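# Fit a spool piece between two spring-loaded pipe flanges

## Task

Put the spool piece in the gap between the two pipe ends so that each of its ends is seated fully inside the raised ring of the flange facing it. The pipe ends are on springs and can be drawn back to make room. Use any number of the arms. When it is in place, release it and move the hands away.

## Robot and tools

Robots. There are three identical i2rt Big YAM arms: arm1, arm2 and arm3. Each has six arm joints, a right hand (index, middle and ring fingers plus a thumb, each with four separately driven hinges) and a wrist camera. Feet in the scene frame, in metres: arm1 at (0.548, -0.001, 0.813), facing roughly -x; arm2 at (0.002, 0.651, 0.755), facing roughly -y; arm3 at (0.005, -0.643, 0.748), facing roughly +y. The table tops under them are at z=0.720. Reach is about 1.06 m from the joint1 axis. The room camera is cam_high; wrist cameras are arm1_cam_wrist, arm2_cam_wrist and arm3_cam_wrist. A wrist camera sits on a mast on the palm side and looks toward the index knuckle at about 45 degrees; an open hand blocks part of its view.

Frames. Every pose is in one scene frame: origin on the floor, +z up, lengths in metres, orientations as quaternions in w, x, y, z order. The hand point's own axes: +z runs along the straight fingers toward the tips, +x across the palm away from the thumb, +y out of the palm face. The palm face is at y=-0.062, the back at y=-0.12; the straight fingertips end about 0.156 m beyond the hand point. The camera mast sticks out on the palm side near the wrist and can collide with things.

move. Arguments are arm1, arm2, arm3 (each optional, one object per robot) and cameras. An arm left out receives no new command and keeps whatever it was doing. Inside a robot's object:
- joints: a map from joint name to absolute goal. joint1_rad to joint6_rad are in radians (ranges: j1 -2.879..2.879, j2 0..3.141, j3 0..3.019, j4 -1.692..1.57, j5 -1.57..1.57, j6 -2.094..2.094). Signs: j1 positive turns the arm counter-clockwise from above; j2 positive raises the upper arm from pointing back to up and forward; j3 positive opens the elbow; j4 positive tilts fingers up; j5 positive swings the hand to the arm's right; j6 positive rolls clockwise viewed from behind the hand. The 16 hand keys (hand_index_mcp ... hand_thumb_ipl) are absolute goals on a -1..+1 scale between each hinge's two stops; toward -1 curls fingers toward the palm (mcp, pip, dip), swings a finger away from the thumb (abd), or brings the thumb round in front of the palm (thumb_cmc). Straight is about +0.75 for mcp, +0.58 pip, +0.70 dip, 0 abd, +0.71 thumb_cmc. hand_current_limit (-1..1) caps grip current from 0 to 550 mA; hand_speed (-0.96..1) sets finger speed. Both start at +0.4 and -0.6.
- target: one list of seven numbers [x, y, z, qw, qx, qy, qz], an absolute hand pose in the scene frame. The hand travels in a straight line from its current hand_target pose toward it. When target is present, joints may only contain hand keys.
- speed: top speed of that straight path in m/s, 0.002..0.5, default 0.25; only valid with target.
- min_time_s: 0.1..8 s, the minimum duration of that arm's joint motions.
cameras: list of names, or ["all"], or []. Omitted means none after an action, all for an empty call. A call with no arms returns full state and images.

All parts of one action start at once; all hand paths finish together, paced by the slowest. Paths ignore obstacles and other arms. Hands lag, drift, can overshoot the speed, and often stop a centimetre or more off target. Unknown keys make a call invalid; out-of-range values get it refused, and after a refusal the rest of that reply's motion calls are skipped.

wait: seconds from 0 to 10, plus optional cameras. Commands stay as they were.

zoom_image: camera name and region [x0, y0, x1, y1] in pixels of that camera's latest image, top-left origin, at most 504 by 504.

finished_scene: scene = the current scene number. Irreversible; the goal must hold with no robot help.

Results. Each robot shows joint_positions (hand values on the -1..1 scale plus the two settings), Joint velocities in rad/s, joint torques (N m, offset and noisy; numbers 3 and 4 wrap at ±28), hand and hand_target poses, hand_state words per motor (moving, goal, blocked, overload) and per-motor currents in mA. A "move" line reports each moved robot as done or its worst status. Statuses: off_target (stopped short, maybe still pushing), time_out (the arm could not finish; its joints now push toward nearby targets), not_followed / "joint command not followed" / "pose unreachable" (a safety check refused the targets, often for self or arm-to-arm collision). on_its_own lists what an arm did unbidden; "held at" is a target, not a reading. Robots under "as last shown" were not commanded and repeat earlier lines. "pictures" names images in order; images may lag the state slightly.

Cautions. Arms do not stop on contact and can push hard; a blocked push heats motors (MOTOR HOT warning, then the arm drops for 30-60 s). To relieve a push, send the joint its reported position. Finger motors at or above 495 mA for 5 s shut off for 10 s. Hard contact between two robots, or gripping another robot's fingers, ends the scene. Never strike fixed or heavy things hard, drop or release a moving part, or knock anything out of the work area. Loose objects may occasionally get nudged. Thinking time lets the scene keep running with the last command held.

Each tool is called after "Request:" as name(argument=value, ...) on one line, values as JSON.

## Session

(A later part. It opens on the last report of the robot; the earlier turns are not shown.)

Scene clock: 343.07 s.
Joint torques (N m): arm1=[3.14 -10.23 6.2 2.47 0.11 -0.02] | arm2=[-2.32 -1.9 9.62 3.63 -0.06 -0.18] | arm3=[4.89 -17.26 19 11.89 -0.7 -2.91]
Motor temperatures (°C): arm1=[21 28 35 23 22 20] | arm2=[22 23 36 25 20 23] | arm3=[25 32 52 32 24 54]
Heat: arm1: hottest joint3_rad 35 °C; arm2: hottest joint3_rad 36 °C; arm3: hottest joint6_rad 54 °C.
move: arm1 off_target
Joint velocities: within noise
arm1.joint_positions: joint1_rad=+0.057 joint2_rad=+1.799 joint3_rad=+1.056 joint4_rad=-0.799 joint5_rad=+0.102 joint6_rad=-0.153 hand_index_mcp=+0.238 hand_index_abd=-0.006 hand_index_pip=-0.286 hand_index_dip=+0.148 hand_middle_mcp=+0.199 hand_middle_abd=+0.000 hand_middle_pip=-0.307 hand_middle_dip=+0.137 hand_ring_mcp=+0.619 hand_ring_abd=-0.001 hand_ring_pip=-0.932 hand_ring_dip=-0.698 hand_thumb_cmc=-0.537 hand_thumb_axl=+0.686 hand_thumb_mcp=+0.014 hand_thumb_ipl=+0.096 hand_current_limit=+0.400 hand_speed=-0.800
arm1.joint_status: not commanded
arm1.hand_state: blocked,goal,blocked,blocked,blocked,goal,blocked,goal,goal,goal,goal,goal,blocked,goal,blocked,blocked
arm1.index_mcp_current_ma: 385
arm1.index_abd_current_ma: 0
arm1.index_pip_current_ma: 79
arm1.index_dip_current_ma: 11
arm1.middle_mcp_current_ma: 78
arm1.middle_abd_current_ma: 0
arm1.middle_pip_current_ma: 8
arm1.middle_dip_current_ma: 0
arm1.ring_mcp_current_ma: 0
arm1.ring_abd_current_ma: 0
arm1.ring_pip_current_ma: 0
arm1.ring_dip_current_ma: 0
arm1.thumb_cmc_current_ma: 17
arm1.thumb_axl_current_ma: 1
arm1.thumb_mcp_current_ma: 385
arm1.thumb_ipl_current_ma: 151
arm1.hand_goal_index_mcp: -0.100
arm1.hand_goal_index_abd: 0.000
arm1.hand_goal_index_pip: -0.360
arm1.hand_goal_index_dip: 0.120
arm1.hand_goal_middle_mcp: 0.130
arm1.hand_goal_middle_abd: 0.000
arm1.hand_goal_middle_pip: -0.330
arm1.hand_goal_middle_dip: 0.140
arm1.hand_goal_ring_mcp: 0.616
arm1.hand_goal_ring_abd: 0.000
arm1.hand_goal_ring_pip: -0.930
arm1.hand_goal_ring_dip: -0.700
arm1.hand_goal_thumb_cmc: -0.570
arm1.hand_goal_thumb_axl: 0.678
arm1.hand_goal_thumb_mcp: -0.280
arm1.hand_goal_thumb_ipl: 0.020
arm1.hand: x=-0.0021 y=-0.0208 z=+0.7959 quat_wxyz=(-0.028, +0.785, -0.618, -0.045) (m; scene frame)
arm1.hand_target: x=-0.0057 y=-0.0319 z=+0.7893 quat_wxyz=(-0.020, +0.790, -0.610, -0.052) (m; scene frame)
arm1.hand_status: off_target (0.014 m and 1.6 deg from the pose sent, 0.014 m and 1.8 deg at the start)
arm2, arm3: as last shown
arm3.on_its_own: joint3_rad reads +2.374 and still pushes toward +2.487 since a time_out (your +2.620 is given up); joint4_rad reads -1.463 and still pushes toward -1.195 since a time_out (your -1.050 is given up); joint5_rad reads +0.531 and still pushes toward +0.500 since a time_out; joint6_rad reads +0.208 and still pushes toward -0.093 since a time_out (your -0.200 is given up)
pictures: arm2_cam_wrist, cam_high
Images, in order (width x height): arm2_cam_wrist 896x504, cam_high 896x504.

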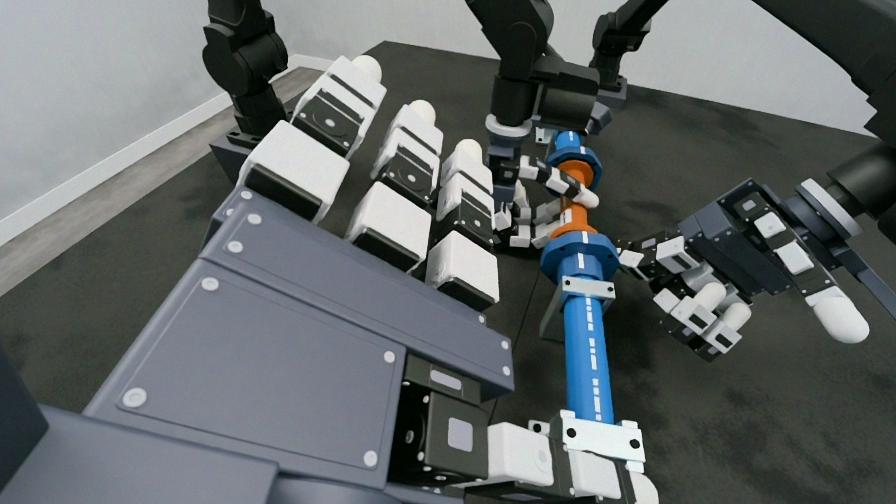

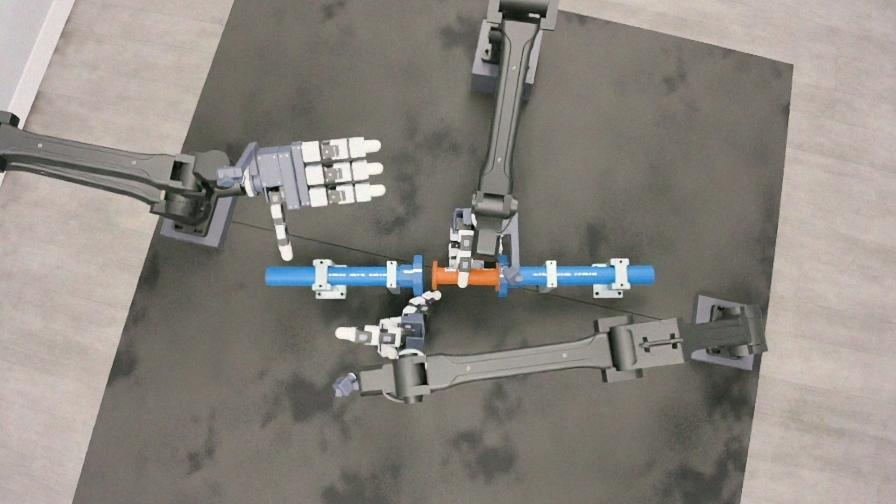

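Request:
move(arm1={"target": [-0.006, -0.036, 0.795, -0.0265, 0.797, -0.603, -0.0605], "speed": 0.05}, cameras=["cam_high", "arm2_cam_wrist"])

Request:
zoom_image(camera="cam_high", region=[400, 200, 520, 320])

Request:
zoom_image(camera="arm2_cam_wrist", region=[540, 140, 610, 200])

Request:
zoom_image(camera="cam_high", region=[485, 245, 525, 305])

Scene clock: 347.90 s.
Joint torques (N m): arm1=[3.66 -10.87 6.34 2.06 0.27 -0.24] | arm2=[-2.14 -1.9 9.61 3.64 -0.06 -0.18] | arm3=[4.84 -17.61 18.96 11.82 -0.69 -2.91]
Motor temperatures (°C): arm1=[21 28 34 23 22 20] | arm2=[22 23 36 25 20 23] | arm3=[25 32 52 32 24 54]
Heat: arm1: hottest joint3_rad 34 °C; arm2: hottest joint3_rad 36 °C; arm3: hottest joint6_rad 54 °C.
move: arm1 off_target
Joint velocities: within noise
arm1.joint_positions: joint1_rad=+0.064 joint2_rad=+1.799 joint3_rad=+1.056 joint4_rad=-0.799 joint5_rad=+0.118 joint6_rad=-0.141 hand_index_mcp=+0.238 hand_index_abd=-0.006 hand_index_pip=-0.286 hand_index_dip=+0.148 hand_middle_mcp=+0.199 hand_middle_abd=+0.001 hand_middle_pip=-0.308 hand_middle_dip=+0.135 hand_ring_mcp=+0.624 hand_ring_abd=-0.005 hand_ring_pip=-0.941 hand_ring_dip=-0.698 hand_thumb_cmc=-0.537 hand_thumb_axl=+0.686 hand_thumb_mcp=+0.014 hand_thumb_ipl=+0.096 hand_current_limit=+0.400 hand_speed=-0.800
arm1.joint_status: not commanded
arm1.hand_state: blocked,goal,blocked,blocked,blocked,goal,blocked,goal,goal,goal,goal,goal,blocked,goal,blocked,blocked
arm1.index_mcp_current_ma: 385
arm1.index_abd_current_ma: 0
arm1.index_pip_current_ma: 79
arm1.index_dip_current_ma: 11
arm1.middle_mcp_current_ma: 78
arm1.middle_abd_current_ma: 0
arm1.middle_pip_current_ma: 7
arm1.middle_dip_current_ma: 0
arm1.ring_mcp_current_ma: 1
arm1.ring_abd_current_ma: 0
arm1.ring_pip_current_ma: -2
arm1.ring_dip_current_ma: 0
arm1.thumb_cmc_current_ma: 17
arm1.thumb_axl_current_ma: 1
arm1.thumb_mcp_current_ma: 385
arm1.thumb_ipl_current_ma: 151
arm1.hand_goal_index_mcp: -0.100
arm1.hand_goal_index_abd: 0.000
arm1.hand_goal_index_pip: -0.360
arm1.hand_goal_index_dip: 0.120
arm1.hand_goal_middle_mcp: 0.130
arm1.hand_goal_middle_abd: 0.000
arm1.hand_goal_middle_pip: -0.330
arm1.hand_goal_middle_dip: 0.140
arm1.hand_goal_ring_mcp: 0.616
arm1.hand_goal_ring_abd: 0.000
arm1.hand_goal_ring_pip: -0.930
arm1.hand_goal_ring_dip: -0.700
arm1.hand_goal_thumb_cmc: -0.570
arm1.hand_goal_thumb_axl: 0.678
arm1.hand_goal_thumb_mcp: -0.280
arm1.hand_goal_thumb_ipl: 0.020
arm1.hand: x=-0.0021 y=-0.0209 z=+0.7964 quat_wxyz=(-0.033, +0.783, -0.619, -0.051) (m; scene frame)
arm1.hand_target: x=-0.0057 y=-0.0360 z=+0.7952 quat_wxyz=(-0.027, +0.796, -0.602, -0.060) (m; scene frame)
arm1.hand_status: off_target (0.016 m and 2.8 deg from the pose sent, 0.016 m and 2.8 deg at the start)
arm2, arm3: as last shown
arm3.on_its_own: joint3_rad reads +2.374 and still pushes toward +2.487 since a time_out (your +2.620 is given up); joint4_rad reads -1.463 and still pushes toward -1.195 since a time_out (your -1.050 is given up); joint5_rad reads +0.531 and still pushes toward +0.500 since a time_out; joint6_rad reads +0.208 and still pushes toward -0.093 since a time_out (your -0.200 is given up)
pictures: arm2_cam_wrist, cam_high
Images, in order (width x height): arm2_cam_wrist 896x504, cam_high 896x504.

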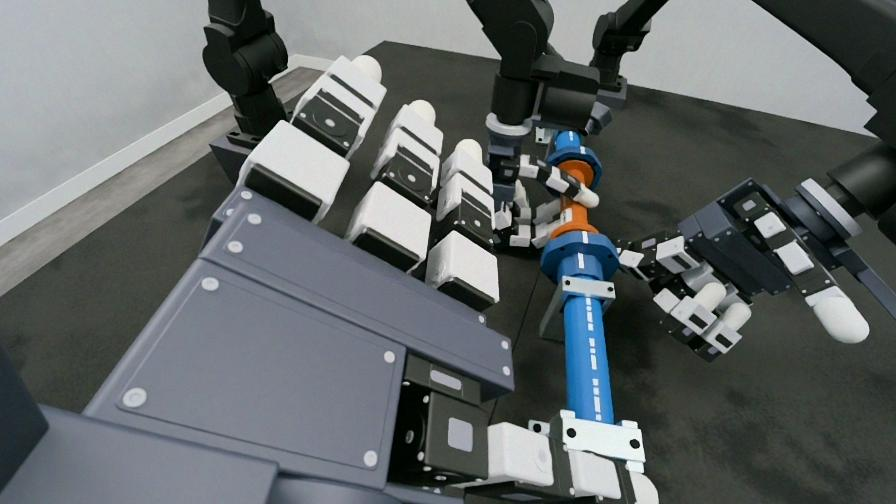

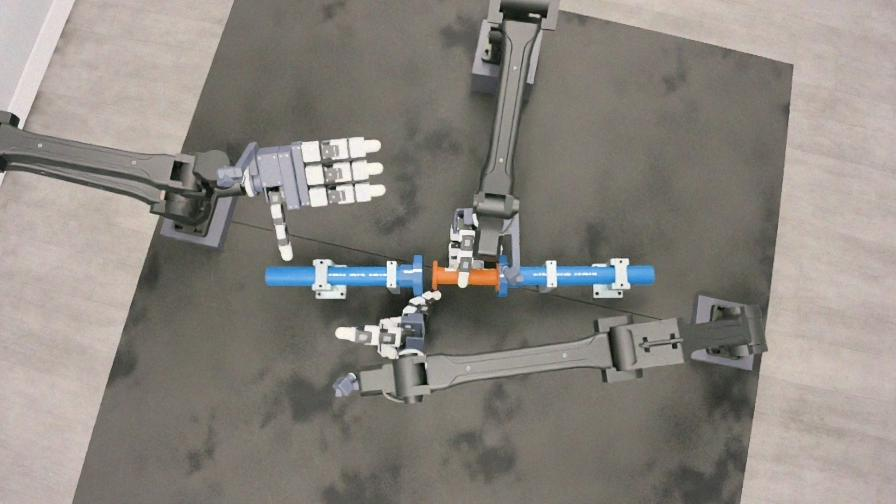

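Scaled by 4.200 from the camera's 896x504 image, which has a finer 1280x720 frame.

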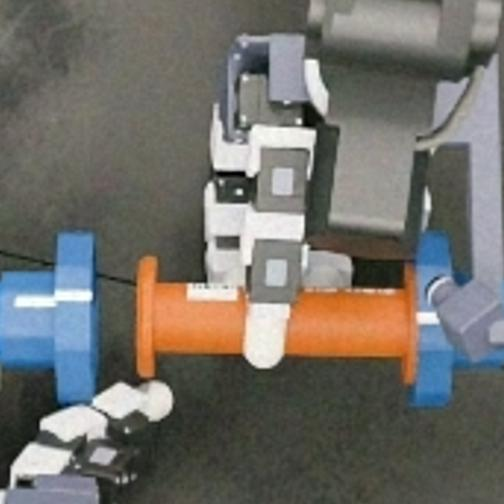

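Scaled by 7.200 from the camera's 896x504 image, which has a finer 1280x720 frame.

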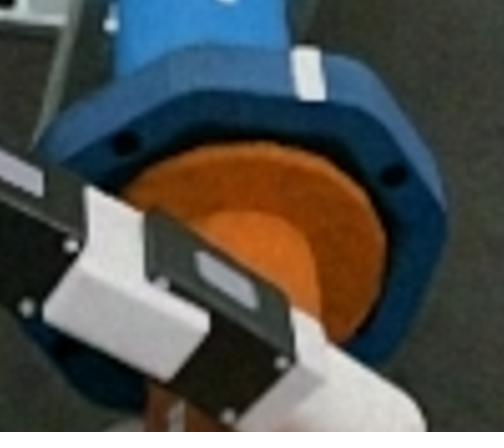

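Scaled by 8.400 from the camera's 896x504 image, which has a finer 1280x720 frame.

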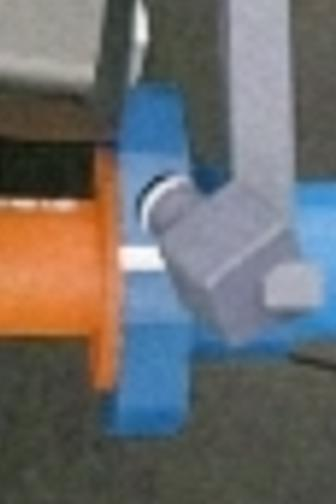

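Request:
move(arm1={"target": [-0.010, -0.038, 0.784, -0.0335, 0.800, -0.5985, -0.0685], "speed": 0.08})

Request:
move(arm1={"target": [0.000, -0.040, 0.800, -0.0265, 0.800, -0.5985, -0.0605], "speed": 0.08}, cameras=["cam_high", "arm2_cam_wrist"])

Request:
zoom_image(camera="cam_high", region=[400, 200, 520, 320])

Request:
zoom_image(camera="arm2_cam_wrist", region=[540, 140, 610, 200])

Request:
zoom_image(camera="cam_high", region=[485, 245, 525, 305])

Scene clock: 350.33 s.
Joint torques (N m): arm1=[3.72 -9.17 6.54 3.08 0.41 -0.31] | arm2=[-2.26 -1.9 9.59 3.6 -0.06 -0.18] | arm3=[4.95 -17.85 18.95 12 -0.69 -2.92]
Motor temperatures (°C): arm1=[21 28 34 23 22 20] | arm2=[22 23 36 25 20 23] | arm3=[25 32 52 32 24 54]
Heat: arm1: hottest joint3_rad 34 °C; arm2: hottest joint3_rad 36 °C; arm3: hottest joint6_rad 54 °C.
move: arm1 off_target
Joint velocities: within noise
arm1.joint_positions: joint1_rad=+0.070 joint2_rad=+1.799 joint3_rad=+1.056 joint4_rad=-0.796 joint5_rad=+0.135 joint6_rad=-0.137 hand_index_mcp=+0.238 hand_index_abd=-0.005 hand_index_pip=-0.286 hand_index_dip=+0.148 hand_middle_mcp=+0.199 hand_middle_abd=+0.002 hand_middle_pip=-0.310 hand_middle_dip=+0.133 hand_ring_mcp=+0.628 hand_ring_abd=-0.010 hand_ring_pip=-0.950 hand_ring_dip=-0.698 hand_thumb_cmc=-0.536 hand_thumb_axl=+0.687 hand_thumb_mcp=+0.014 hand_thumb_ipl=+0.096 hand_current_limit=+0.400 hand_speed=-0.800
arm1.joint_status: not commanded
arm1.hand_state: blocked,goal,blocked,blocked,blocked,goal,goal,goal,goal,goal,goal,goal,blocked,goal,blocked,blocked
arm1.index_mcp_current_ma: 385
arm1.index_abd_current_ma: 0
arm1.index_pip_current_ma: 79
arm1.index_dip_current_ma: 11
arm1.middle_mcp_current_ma: 78
arm1.middle_abd_current_ma: 0
arm1.middle_pip_current_ma: 6
arm1.middle_dip_current_ma: -1
arm1.ring_mcp_current_ma: 3
arm1.ring_abd_current_ma: -1
arm1.ring_pip_current_ma: -6
arm1.ring_dip_current_ma: 0
arm1.thumb_cmc_current_ma: 18
arm1.thumb_axl_current_ma: 2
arm1.thumb_mcp_current_ma: 385
arm1.thumb_ipl_current_ma: 151
arm1.hand_goal_index_mcp: -0.100
arm1.hand_goal_index_abd: 0.000
arm1.hand_goal_index_pip: -0.360
arm1.hand_goal_index_dip: 0.120
arm1.hand_goal_middle_mcp: 0.130
arm1.hand_goal_middle_abd: 0.000
arm1.hand_goal_middle_pip: -0.330
arm1.hand_goal_middle_dip: 0.140
arm1.hand_goal_ring_mcp: 0.616
arm1.hand_goal_ring_abd: 0.000
arm1.hand_goal_ring_pip: -0.930
arm1.hand_goal_ring_dip: -0.700
arm1.hand_goal_thumb_cmc: -0.570
arm1.hand_goal_thumb_axl: 0.678
arm1.hand_goal_thumb_mcp: -0.280
arm1.hand_goal_thumb_ipl: 0.020
arm1.hand: x=-0.0029 y=-0.0211 z=+0.7973 quat_wxyz=(-0.038, +0.783, -0.618, -0.058) (m; scene frame)
arm1.hand_target: x=-0.0089 y=-0.0378 z=+0.7847 quat_wxyz=(-0.034, +0.798, -0.598, -0.068) (m; scene frame)
arm1.hand_status: off_target (0.023 m and 3.3 deg from the pose sent, 0.023 m and 3.7 deg at the start)
arm2, arm3: as last shown
arm3.on_its_own: joint3_rad reads +2.374 and still pushes toward +2.487 since a time_out (your +2.620 is given up); joint4_rad reads -1.463 and still pushes toward -1.195 since a time_out (your -1.050 is given up); joint5_rad reads +0.531 and still pushes toward +0.500 since a time_out; joint6_rad reads +0.208 and still pushes toward -0.093 since a time_out (your -0.200 is given up)
pictures: none

Scene clock: 351.33 s.
Joint torques (N m): arm1=[3.6 -11.93 5.72 1.54 -0.13 -0.32] | arm2=[-2.2 -1.96 9.63 3.63 -0.06 -0.17] | arm3=[5.19 -17.67 19.02 11.79 -0.7 -2.91]
Motor temperatures (°C): arm1=[21 28 34 23 22 20] | arm2=[22 23 36 25 20 23] | arm3=[25 32 52 32 24 54]
Heat: arm1: hottest joint3_rad 34 °C; arm2: hottest joint3_rad 36 °C; arm3: hottest joint6_rad 54 °C.
move: arm1 off_target
Joint velocities: within noise
arm1.joint_positions: joint1_rad=+0.070 joint2_rad=+1.793 joint3_rad=+1.049 joint4_rad=-0.795 joint5_rad=+0.130 joint6_rad=-0.137 hand_index_mcp=+0.238 hand_index_abd=-0.005 hand_index_pip=-0.286 hand_index_dip=+0.148 hand_middle_mcp=+0.199 hand_middle_abd=+0.002 hand_middle_pip=-0.310 hand_middle_dip=+0.143 hand_ring_mcp=+0.620 hand_ring_abd=-0.004 hand_ring_pip=-0.937 hand_ring_dip=-0.698 hand_thumb_cmc=-0.536 hand_thumb_axl=+0.687 hand_thumb_mcp=+0.014 hand_thumb_ipl=+0.096 hand_current_limit=+0.400 hand_speed=-0.800
arm1.joint_status: not commanded
arm1.hand_state: blocked,goal,blocked,blocked,blocked,goal,goal,goal,goal,goal,goal,goal,blocked,goal,blocked,blocked
arm1.index_mcp_current_ma: 385
arm1.index_abd_current_ma: 0
arm1.index_pip_current_ma: 79
arm1.index_dip_current_ma: 11
arm1.middle_mcp_current_ma: 78
arm1.middle_abd_current_ma: 0
arm1.middle_pip_current_ma: 6
arm1.middle_dip_current_ma: 0
arm1.ring_mcp_current_ma: 0
arm1.ring_abd_current_ma: 0
arm1.ring_pip_current_ma: -1
arm1.ring_dip_current_ma: 0
arm1.thumb_cmc_current_ma: 18
arm1.thumb_axl_current_ma: 2
arm1.thumb_mcp_current_ma: 385
arm1.thumb_ipl_current_ma: 151
arm1.hand_goal_index_mcp: -0.100
arm1.hand_goal_index_abd: 0.000
arm1.hand_goal_index_pip: -0.360
arm1.hand_goal_index_dip: 0.120
arm1.hand_goal_middle_mcp: 0.130
arm1.hand_goal_middle_abd: 0.000
arm1.hand_goal_middle_pip: -0.330
arm1.hand_goal_middle_dip: 0.140
arm1.hand_goal_ring_mcp: 0.616
arm1.hand_goal_ring_abd: 0.000
arm1.hand_goal_ring_pip: -0.930
arm1.hand_goal_ring_dip: -0.700
arm1.hand_goal_thumb_cmc: -0.570
arm1.hand_goal_thumb_axl: 0.678
arm1.hand_goal_thumb_mcp: -0.280
arm1.hand_goal_thumb_ipl: 0.020
arm1.hand: x=-0.0008 y=-0.0219 z=+0.7980 quat_wxyz=(-0.036, +0.783, -0.618, -0.057) (m; scene frame)
arm1.hand_target: x=+0.0003 y=-0.0398 z=+0.8000 quat_wxyz=(-0.027, +0.799, -0.598, -0.060) (m; scene frame)
arm1.hand_status: off_target (0.018 m and 3.2 deg from the pose sent, 0.019 m and 3.3 deg at the start)
arm2, arm3: as last shown
arm3.on_its_own: joint3_rad reads +2.374 and still pushes toward +2.487 since a time_out (your +2.620 is given up); joint4_rad reads -1.463 and still pushes toward -1.195 since a time_out (your -1.050 is given up); joint5_rad reads +0.531 and still pushes toward +0.500 since a time_out; joint6_rad reads +0.208 and still pushes toward -0.093 since a time_out (your -0.200 is given up)
pictures: arm2_cam_wrist, cam_high
Images, in order (width x height): arm2_cam_wrist 896x504, cam_high 896x504.

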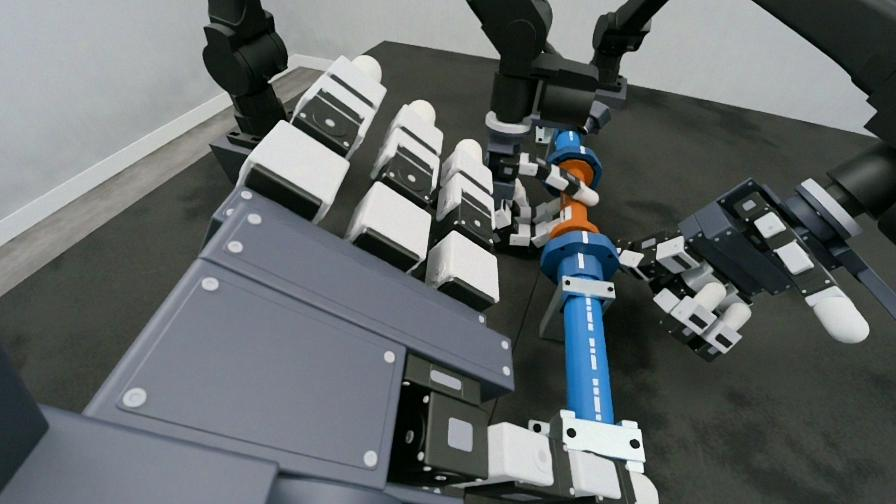

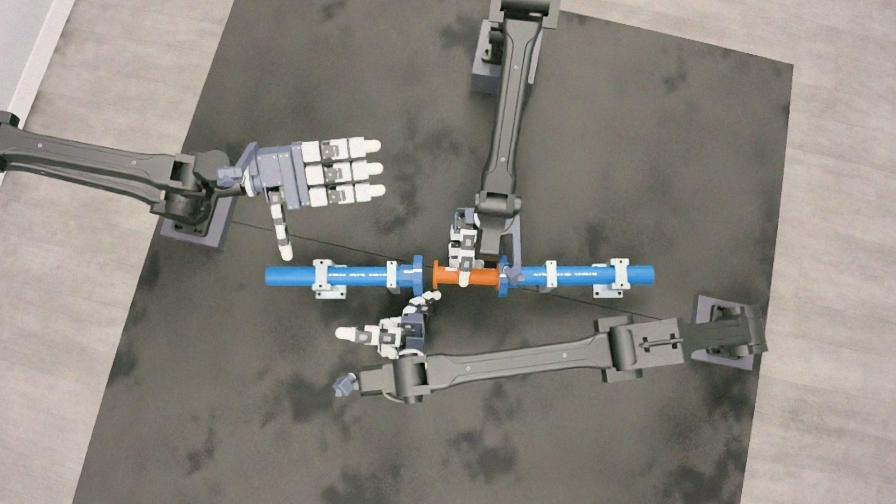

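Scaled by 4.200 from the camera's 896x504 image, which has a finer 1280x720 frame.

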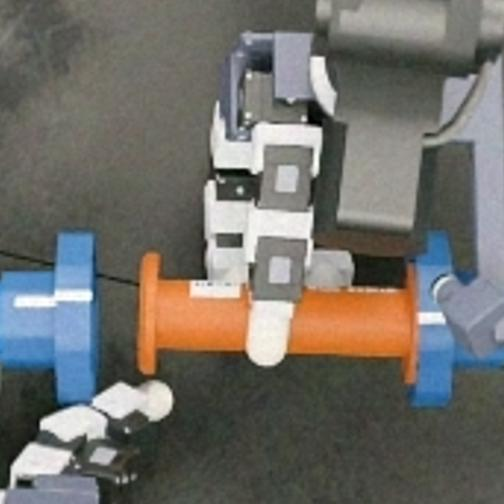

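Scaled by 7.200 from the camera's 896x504 image, which has a finer 1280x720 frame.

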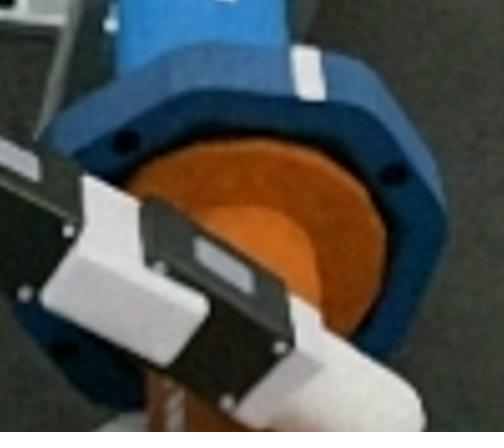

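Scaled by 8.400 from the camera's 896x504 image, which has a finer 1280x720 frame.

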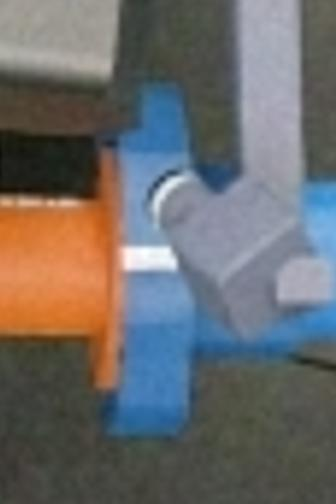

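Request:
zoom_image(camera="arm2_cam_wrist", region=[530, 195, 630, 285])

Request:
zoom_image(camera="arm2_cam_wrist", region=[530, 120, 640, 360])

Scaled by 5.040 from the camera's 896x504 image, which has a finer 1280x720 frame.

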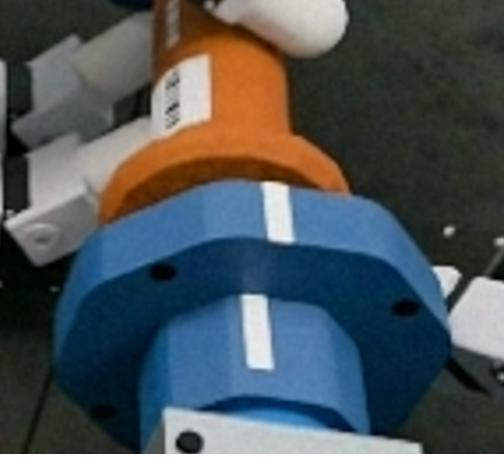

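Scaled by 2.100 from the camera's 896x504 image, which has a finer 1280x720 frame.

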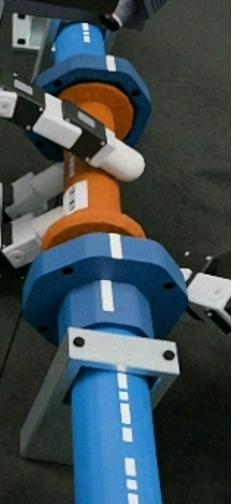

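Request:
move(arm1={"target": [0.003, -0.042, 0.802, -0.0265, 0.806, -0.591, -0.0605], "speed": 0.03}, cameras=["arm2_cam_wrist", "cam_high", "arm1_cam_wrist"])

Request:
zoom_image(camera="arm2_cam_wrist", region=[540, 140, 610, 200])

Request:
zoom_image(camera="arm2_cam_wrist", region=[530, 195, 630, 285])

Request:
zoom_image(camera="cam_high", region=[400, 200, 520, 320])

Scene clock: 358.33 s.
Joint torques (N m): arm1=[3.66 -12.34 5.56 1.29 -0.12 -0.5] | arm2=[-2.14 -1.9 9.61 3.6 -0.06 -0.17] | arm3=[4.95 -17.55 18.97 11.82 -0.72 -2.93]
Motor temperatures (°C): arm1=[21 28 34 23 22 20] | arm2=[22 23 36 25 20 23] | arm3=[25 32 52 32 24 55]
Heat: arm1: hottest joint3_rad 34 °C; arm2: hottest joint3_rad 36 °C; arm3: hottest joint6_rad 55 °C.
move: arm1 off_target
Joint velocities: within noise
arm1.joint_positions: joint1_rad=+0.071 joint2_rad=+1.789 joint3_rad=+1.044 joint4_rad=-0.790 joint5_rad=+0.130 joint6_rad=-0.138 hand_index_mcp=+0.238 hand_index_abd=-0.004 hand_index_pip=-0.286 hand_index_dip=+0.148 hand_middle_mcp=+0.199 hand_middle_abd=+0.002 hand_middle_pip=-0.308 hand_middle_dip=+0.147 hand_ring_mcp=+0.620 hand_ring_abd=-0.003 hand_ring_pip=-0.932 hand_ring_dip=-0.698 hand_thumb_cmc=-0.536 hand_thumb_axl=+0.687 hand_thumb_mcp=+0.014 hand_thumb_ipl=+0.096 hand_current_limit=+0.400 hand_speed=-0.800
arm1.joint_status: not commanded
arm1.hand_state: blocked,goal,blocked,blocked,blocked,goal,blocked,goal,goal,goal,goal,goal,blocked,goal,blocked,blocked
arm1.index_mcp_current_ma: 385
arm1.index_abd_current_ma: 0
arm1.index_pip_current_ma: 79
arm1.index_dip_current_ma: 11
arm1.middle_mcp_current_ma: 78
arm1.middle_abd_current_ma: 0
arm1.middle_pip_current_ma: 7
arm1.middle_dip_current_ma: 1
arm1.ring_mcp_current_ma: 0
arm1.ring_abd_current_ma: 0
arm1.ring_pip_current_ma: 0
arm1.ring_dip_current_ma: 0
arm1.thumb_cmc_current_ma: 18
arm1.thumb_axl_current_ma: 2
arm1.thumb_mcp_current_ma: 385
arm1.thumb_ipl_current_ma: 151
arm1.hand_goal_index_mcp: -0.100
arm1.hand_goal_index_abd: 0.000
arm1.hand_goal_index_pip: -0.360
arm1.hand_goal_index_dip: 0.120
arm1.hand_goal_middle_mcp: 0.130
arm1.hand_goal_middle_abd: 0.000
arm1.hand_goal_middle_pip: -0.330
arm1.hand_goal_middle_dip: 0.140
arm1.hand_goal_ring_mcp: 0.616
arm1.hand_goal_ring_abd: 0.000
arm1.hand_goal_ring_pip: -0.930
arm1.hand_goal_ring_dip: -0.700
arm1.hand_goal_thumb_cmc: -0.570
arm1.hand_goal_thumb_axl: 0.678
arm1.hand_goal_thumb_mcp: -0.280
arm1.hand_goal_thumb_ipl: 0.020
arm1.hand: x=+0.0003 y=-0.0222 z=+0.7985 quat_wxyz=(-0.035, +0.784, -0.618, -0.058) (m; scene frame)
arm1.hand_target: x=+0.0031 y=-0.0416 z=+0.8020 quat_wxyz=(-0.027, +0.805, -0.590, -0.060) (m; scene frame)
arm1.hand_status: off_target (0.020 m and 4.1 deg from the pose sent, 0.021 m and 4.3 deg at the start)
arm2, arm3: as last shown
arm3.on_its_own: joint3_rad reads +2.374 and still pushes toward +2.487 since a time_out (your +2.620 is given up); joint4_rad reads -1.463 and still pushes toward -1.195 since a time_out (your -1.050 is given up); joint5_rad reads +0.531 and still pushes toward +0.500 since a time_out; joint6_rad reads +0.208 and still pushes toward -0.093 since a time_out (your -0.200 is given up)
pictures: arm1_cam_wrist, arm2_cam_wrist, cam_high
Images, in order (width x height): arm1_cam_wrist 896x504, arm2_cam_wrist 896x504, cam_high 896x504.

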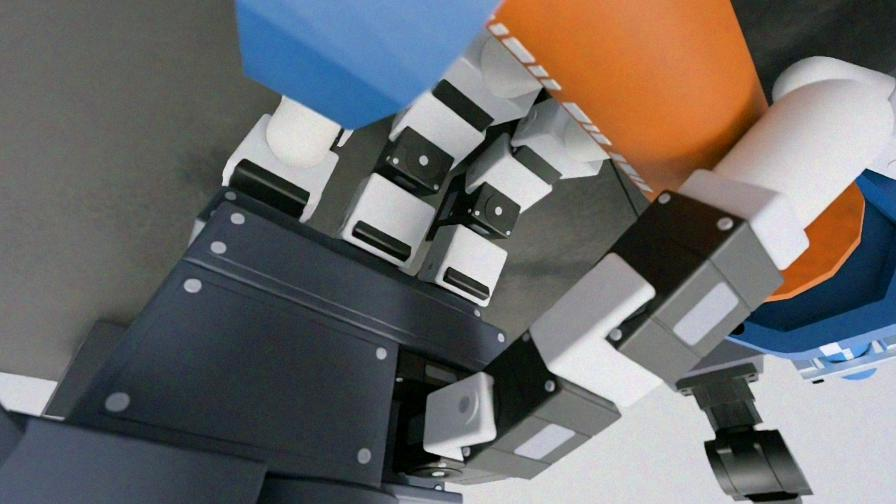

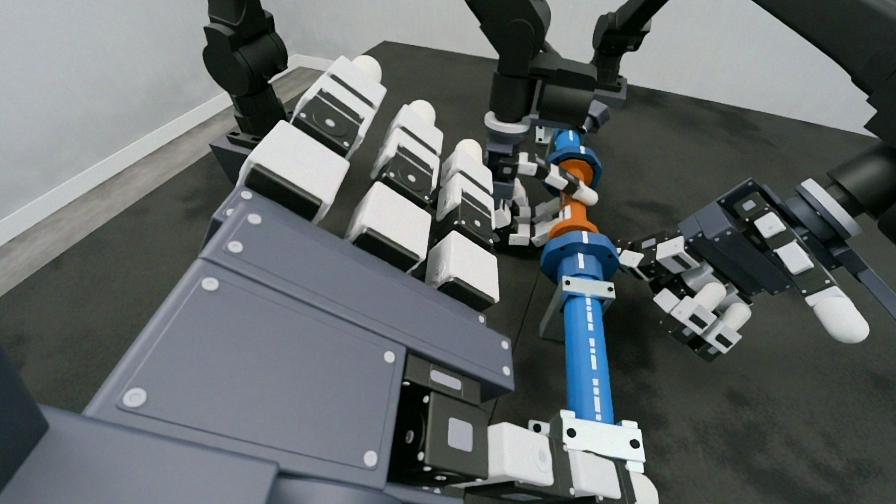

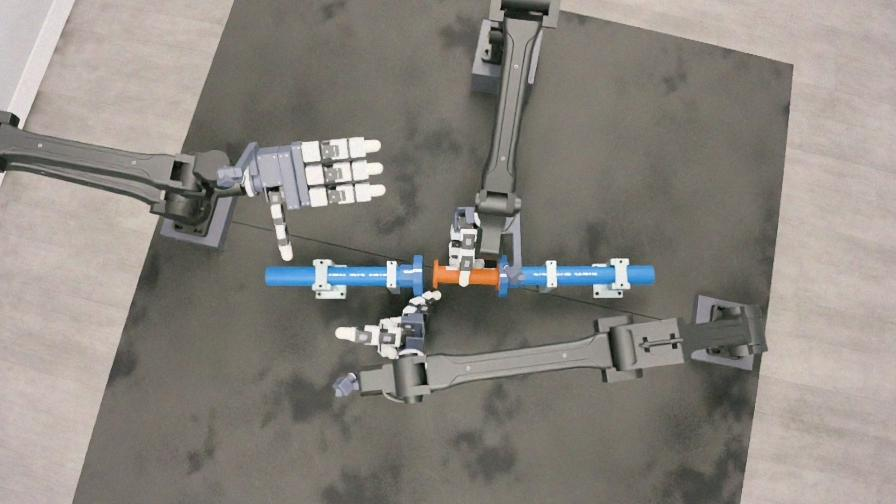

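Scaled by 7.200 from the camera's 896x504 image, which has a finer 1280x720 frame.

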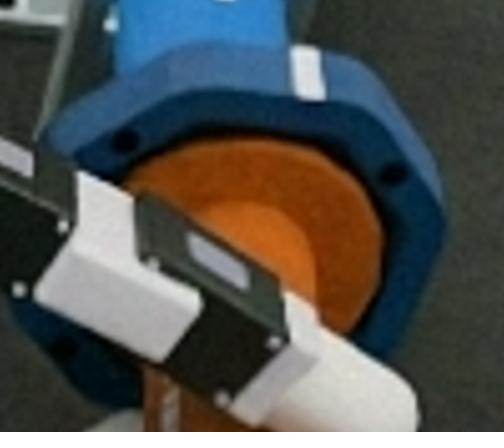

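Scaled by 5.040 from the camera's 896x504 image, which has a finer 1280x720 frame.

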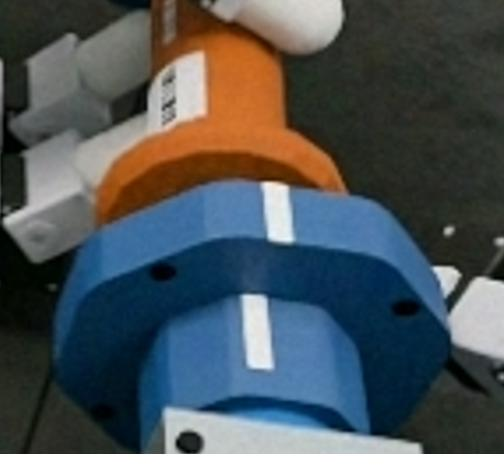

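Scaled by 4.200 from the camera's 896x504 image, which has a finer 1280x720 frame.

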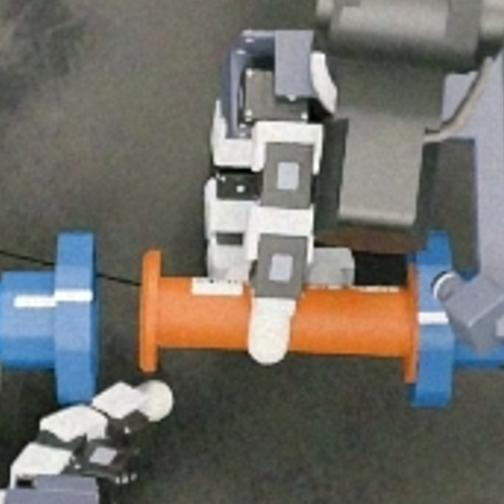

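Request:
move(arm1={"target": [-0.003, -0.042, 0.802, -0.0265, 0.822, -0.57, -0.0605], "speed": 0.03}, cameras=["arm2_cam_wrist", "cam_high"])

Request:
zoom_image(camera="arm2_cam_wrist", region=[540, 140, 610, 200])

Request:
zoom_image(camera="arm2_cam_wrist", region=[530, 195, 630, 285])

Request:
zoom_image(camera="cam_high", region=[400, 200, 520, 320])

Scene clock: 361.13 s.
Joint torques (N m): arm1=[3.08 -11.75 6.74 1.21 -0.18 -0.69] | arm2=[-2.2 -1.9 9.62 3.62 -0.06 -0.17] | arm3=[5.07 -17.38 18.97 11.78 -0.7 -2.91]
Motor temperatures (°C): arm1=[21 28 34 23 22 20] | arm2=[22 23 36 25 20 23] | arm3=[25 32 52 32 24 55]
Heat: arm1: hottest joint3_rad 34 °C; arm2: hottest joint3_rad 36 °C; arm3: hottest joint6_rad 55 °C.
move: arm1 off_target
Joint velocities: within noise
arm1.joint_positions: joint1_rad=+0.067 joint2_rad=+1.789 joint3_rad=+1.044 joint4_rad=-0.789 joint5_rad=+0.130 joint6_rad=-0.186 hand_index_mcp=+0.238 hand_index_abd=+0.003 hand_index_pip=-0.282 hand_index_dip=+0.148 hand_middle_mcp=+0.196 hand_middle_abd=+0.002 hand_middle_pip=-0.308 hand_middle_dip=+0.146 hand_ring_mcp=+0.618 hand_ring_abd=-0.003 hand_ring_pip=-0.932 hand_ring_dip=-0.698 hand_thumb_cmc=-0.531 hand_thumb_axl=+0.688 hand_thumb_mcp=+0.014 hand_thumb_ipl=+0.096 hand_current_limit=+0.400 hand_speed=-0.800
arm1.joint_status: not commanded
arm1.hand_state: blocked,goal,blocked,blocked,blocked,goal,blocked,goal,goal,goal,goal,goal,blocked,goal,blocked,blocked
arm1.index_mcp_current_ma: 385
arm1.index_abd_current_ma: 0
arm1.index_pip_current_ma: 86
arm1.index_dip_current_ma: 11
arm1.middle_mcp_current_ma: 71
arm1.middle_abd_current_ma: 0
arm1.middle_pip_current_ma: 7
arm1.middle_dip_current_ma: 1
arm1.ring_mcp_current_ma: 0
arm1.ring_abd_current_ma: 0
arm1.ring_pip_current_ma: 0
arm1.ring_dip_current_ma: 0
arm1.thumb_cmc_current_ma: 23
arm1.thumb_axl_current_ma: 2
arm1.thumb_mcp_current_ma: 385
arm1.thumb_ipl_current_ma: 151
arm1.hand_goal_index_mcp: -0.100
arm1.hand_goal_index_abd: 0.000
arm1.hand_goal_index_pip: -0.360
arm1.hand_goal_index_dip: 0.120
arm1.hand_goal_middle_mcp: 0.130
arm1.hand_goal_middle_abd: 0.000
arm1.hand_goal_middle_pip: -0.330
arm1.hand_goal_middle_dip: 0.140
arm1.hand_goal_ring_mcp: 0.616
arm1.hand_goal_ring_abd: 0.000
arm1.hand_goal_ring_pip: -0.930
arm1.hand_goal_ring_dip: -0.700
arm1.hand_goal_thumb_cmc: -0.570
arm1.hand_goal_thumb_axl: 0.678
arm1.hand_goal_thumb_mcp: -0.280
arm1.hand_goal_thumb_ipl: 0.020
arm1.hand: x=-0.0001 y=-0.0244 z=+0.7981 quat_wxyz=(-0.036, +0.797, -0.600, -0.057) (m; scene frame)
arm1.hand_target: x=-0.0027 y=-0.0418 z=+0.8022 quat_wxyz=(-0.027, +0.820, -0.569, -0.061) (m; scene frame)
arm1.hand_status: off_target (0.018 m and 4.6 deg from the pose sent, 0.020 m and 7.1 deg at the start)
arm2, arm3: as last shown
arm3.on_its_own: joint3_rad reads +2.374 and still pushes toward +2.487 since a time_out (your +2.620 is given up); joint4_rad reads -1.463 and still pushes toward -1.195 since a time_out (your -1.050 is given up); joint5_rad reads +0.531 and still pushes toward +0.500 since a time_out; joint6_rad reads +0.208 and still pushes toward -0.093 since a time_out (your -0.200 is given up)
pictures: arm2_cam_wrist, cam_high
Images, in order (width x height): arm2_cam_wrist 896x504, cam_high 896x504.

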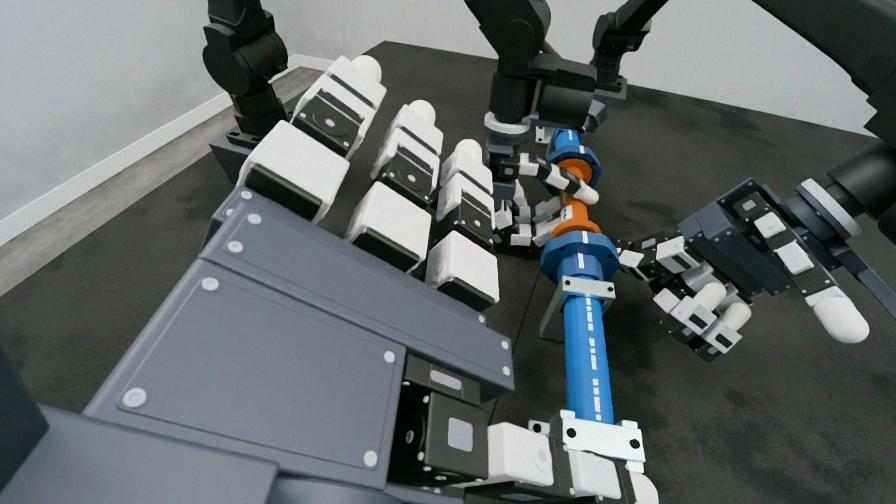

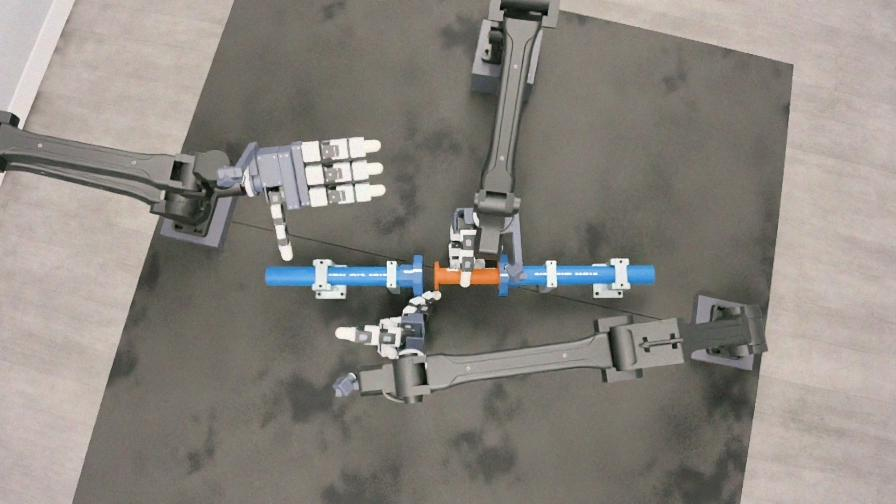

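Scaled by 7.200 from the camera's 896x504 image, which has a finer 1280x720 frame.

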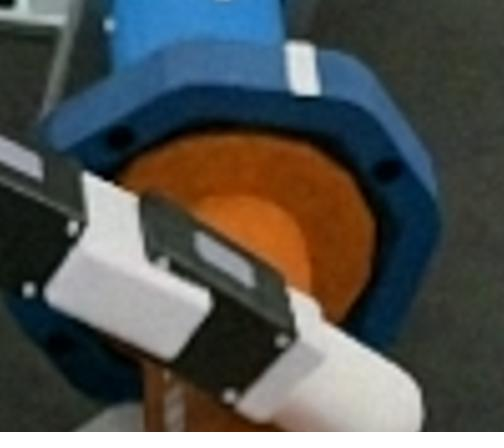

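Scaled by 5.040 from the camera's 896x504 image, which has a finer 1280x720 frame.

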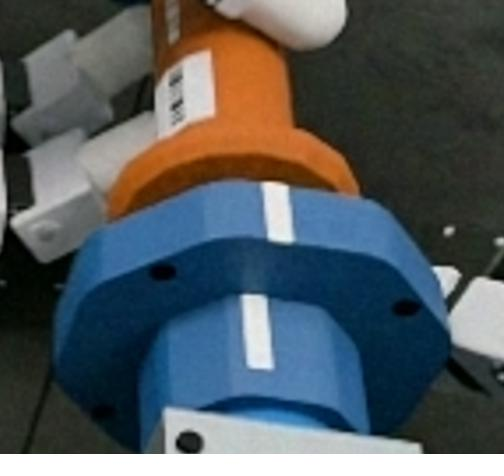

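Scaled by 4.200 from the camera's 896x504 image, which has a finer 1280x720 frame.

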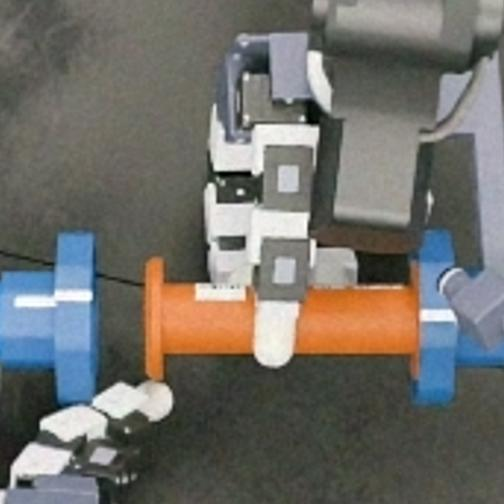

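Request:
move(arm3={"joints": {"joint1_rad": 0.37, "joint2_rad": 2.43, "joint3_rad": 2.36, "joint4_rad": -1.15, "joint6_rad": 0.0}, "min_time_s": 2}, cameras=["arm2_cam_wrist", "cam_high"])

Request:
zoom_image(camera="arm2_cam_wrist", region=[530, 195, 630, 285])

Request:
zoom_image(camera="cam_high", region=[400, 200, 520, 320])

Scene clock: 366.33 s.
Joint torques (N m): arm1=[3.14 -11.58 6.72 1.2 -0.19 -0.68] | arm2=[-2.2 -1.9 9.61 3.62 -0.07 -0.18] | arm3=[4.78 -19.6 14.37 10.1 -0.59 -2.18]
Motor temperatures (°C): arm1=[21 28 34 23 22 20] | arm2=[22 23 36 25 20 23] | arm3=[25 32 53 32 23 54]
Heat: arm1: hottest joint3_rad 34 °C; arm2: hottest joint3_rad 36 °C; arm3: hottest joint6_rad 54 °C.
move: arm3 time_out
Joint velocities: within noise
arm1, arm2: as last shown
arm1.joint_positions: joint1_rad=+0.067 joint2_rad=+1.789 joint3_rad=+1.044 joint4_rad=-0.789 joint5_rad=+0.130 joint6_rad=-0.187 hand_index_mcp=+0.238 hand_index_abd=+0.003 hand_index_pip=-0.282 hand_index_dip=+0.148 hand_middle_mcp=+0.196 hand_middle_abd=+0.002 hand_middle_pip=-0.308 hand_middle_dip=+0.146 hand_ring_mcp=+0.618 hand_ring_abd=-0.003 hand_ring_pip=-0.932 hand_ring_dip=-0.698 hand_thumb_cmc=-0.531 hand_thumb_axl=+0.688 hand_thumb_mcp=+0.014 hand_thumb_ipl=+0.096 hand_current_limit=+0.400 hand_speed=-0.800
arm3.joint_positions: joint1_rad=+0.345 joint2_rad=+2.379 joint3_rad=+2.299 joint4_rad=-1.428 joint5_rad=+0.529 joint6_rad=+0.228 hand_index_mcp=+1.006 hand_index_abd=+0.123 hand_index_pip=+0.999 hand_index_dip=+0.588 hand_middle_mcp=+0.623 hand_middle_abd=+0.000 hand_middle_pip=-0.925 hand_middle_dip=-0.697 hand_ring_mcp=+0.623 hand_ring_abd=+0.000 hand_ring_pip=-0.925 hand_ring_dip=-0.698 hand_thumb_cmc=-0.573 hand_thumb_axl=+0.677 hand_thumb_mcp=+0.224 hand_thumb_ipl=+0.168 hand_current_limit=+0.700 hand_speed=-0.600
arm3.joint_status: joint4_rad time_out (moved +0.035 of +0.313); joint6_rad time_out (moved +0.020 of -0.208); the others done
arm3.hand_state: goal,blocked,blocked,goal,goal,goal,goal,goal,goal,goal,goal,goal,goal,goal,goal,goal
arm3.index_mcp_current_ma: 1
arm3.index_abd_current_ma: 209
arm3.index_pip_current_ma: 52
arm3.index_dip_current_ma: -4
arm3.middle_mcp_current_ma: 2
arm3.middle_abd_current_ma: 0
arm3.middle_pip_current_ma: 1
arm3.middle_dip_current_ma: 0
arm3.ring_mcp_current_ma: 2
arm3.ring_abd_current_ma: 0
arm3.ring_pip_current_ma: 1
arm3.ring_dip_current_ma: 0
arm3.thumb_cmc_current_ma: 0
arm3.thumb_axl_current_ma: 0
arm3.thumb_mcp_current_ma: 0
arm3.thumb_ipl_current_ma: 0
arm3.hand_goal_index_mcp: 1.000
arm3.hand_goal_index_abd: 0.000
arm3.hand_goal_index_pip: 0.950
arm3.hand_goal_index_dip: 0.600
arm3.hand_goal_middle_mcp: 0.616
arm3.hand_goal_middle_abd: 0.000
arm3.hand_goal_middle_pip: -0.930
arm3.hand_goal_middle_dip: -0.700
arm3.hand_goal_ring_mcp: 0.616
arm3.hand_goal_ring_abd: 0.000
arm3.hand_goal_ring_pip: -0.930
arm3.hand_goal_ring_dip: -0.700
arm3.hand_goal_thumb_cmc: -0.570
arm3.hand_goal_thumb_axl: 0.678
arm3.hand_goal_thumb_mcp: 0.226
arm3.hand_goal_thumb_ipl: 0.168
arm3.on_its_own: joint4_rad reads -1.428 and still pushes toward -1.203 since a time_out; joint6_rad reads +0.228 and still pushes toward +0.000 since a time_out
arm3.hand: x=-0.1729 y=+0.1593 z=+0.8714 quat_wxyz=(+0.238, -0.058, +0.963, +0.111) (m; scene frame)
arm3.hand_target: x=-0.2365 y=+0.2066 z=+0.8757 quat_wxyz=(+0.210, -0.151, +0.947, +0.193) (m; scene frame)
arm3.hand_status: not commanded
pictures: arm2_cam_wrist, cam_high
Images, in order (width x height): arm2_cam_wrist 896x504, cam_high 896x504.

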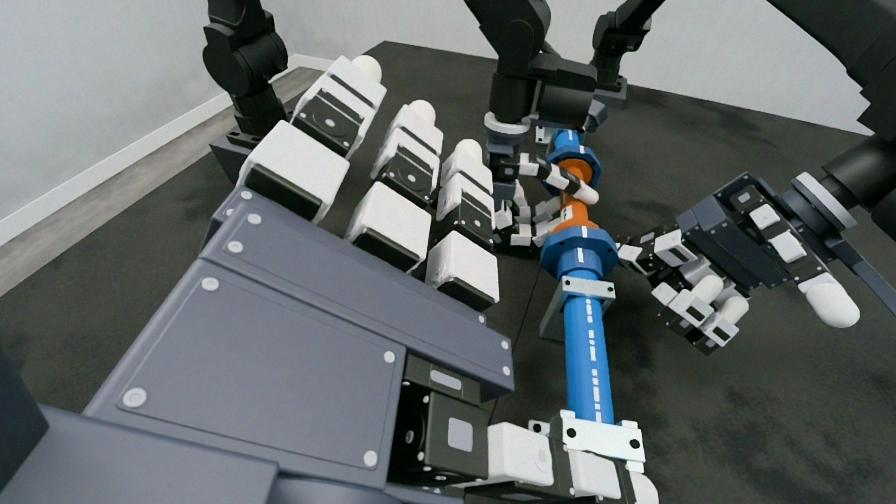

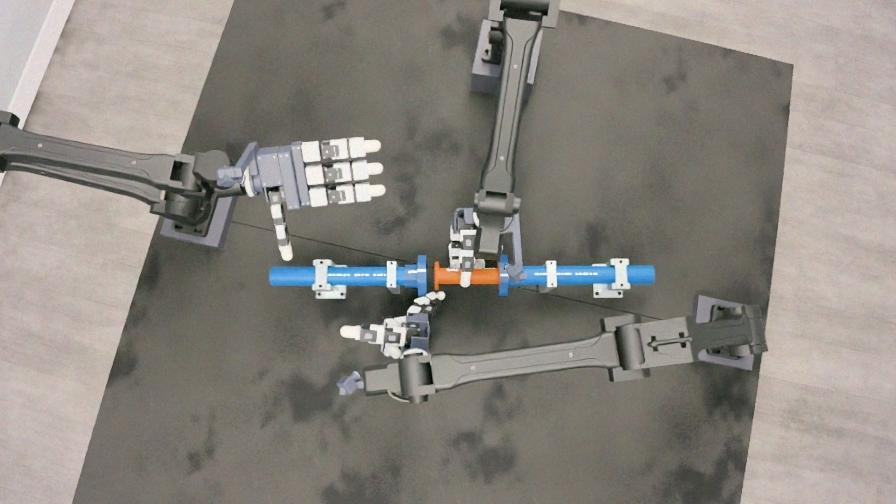

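Scaled by 5.040 from the camera's 896x504 image, which has a finer 1280x720 frame.

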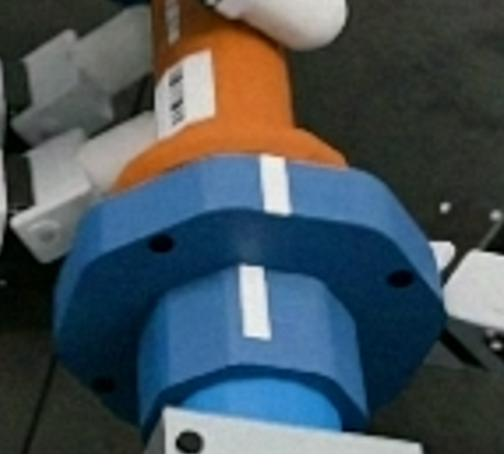

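Scaled by 4.200 from the camera's 896x504 image, which has a finer 1280x720 frame.

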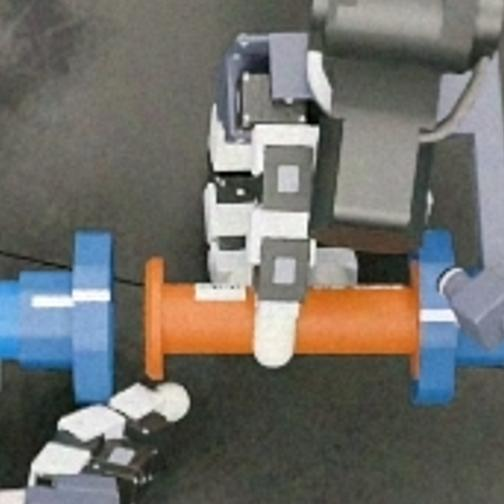

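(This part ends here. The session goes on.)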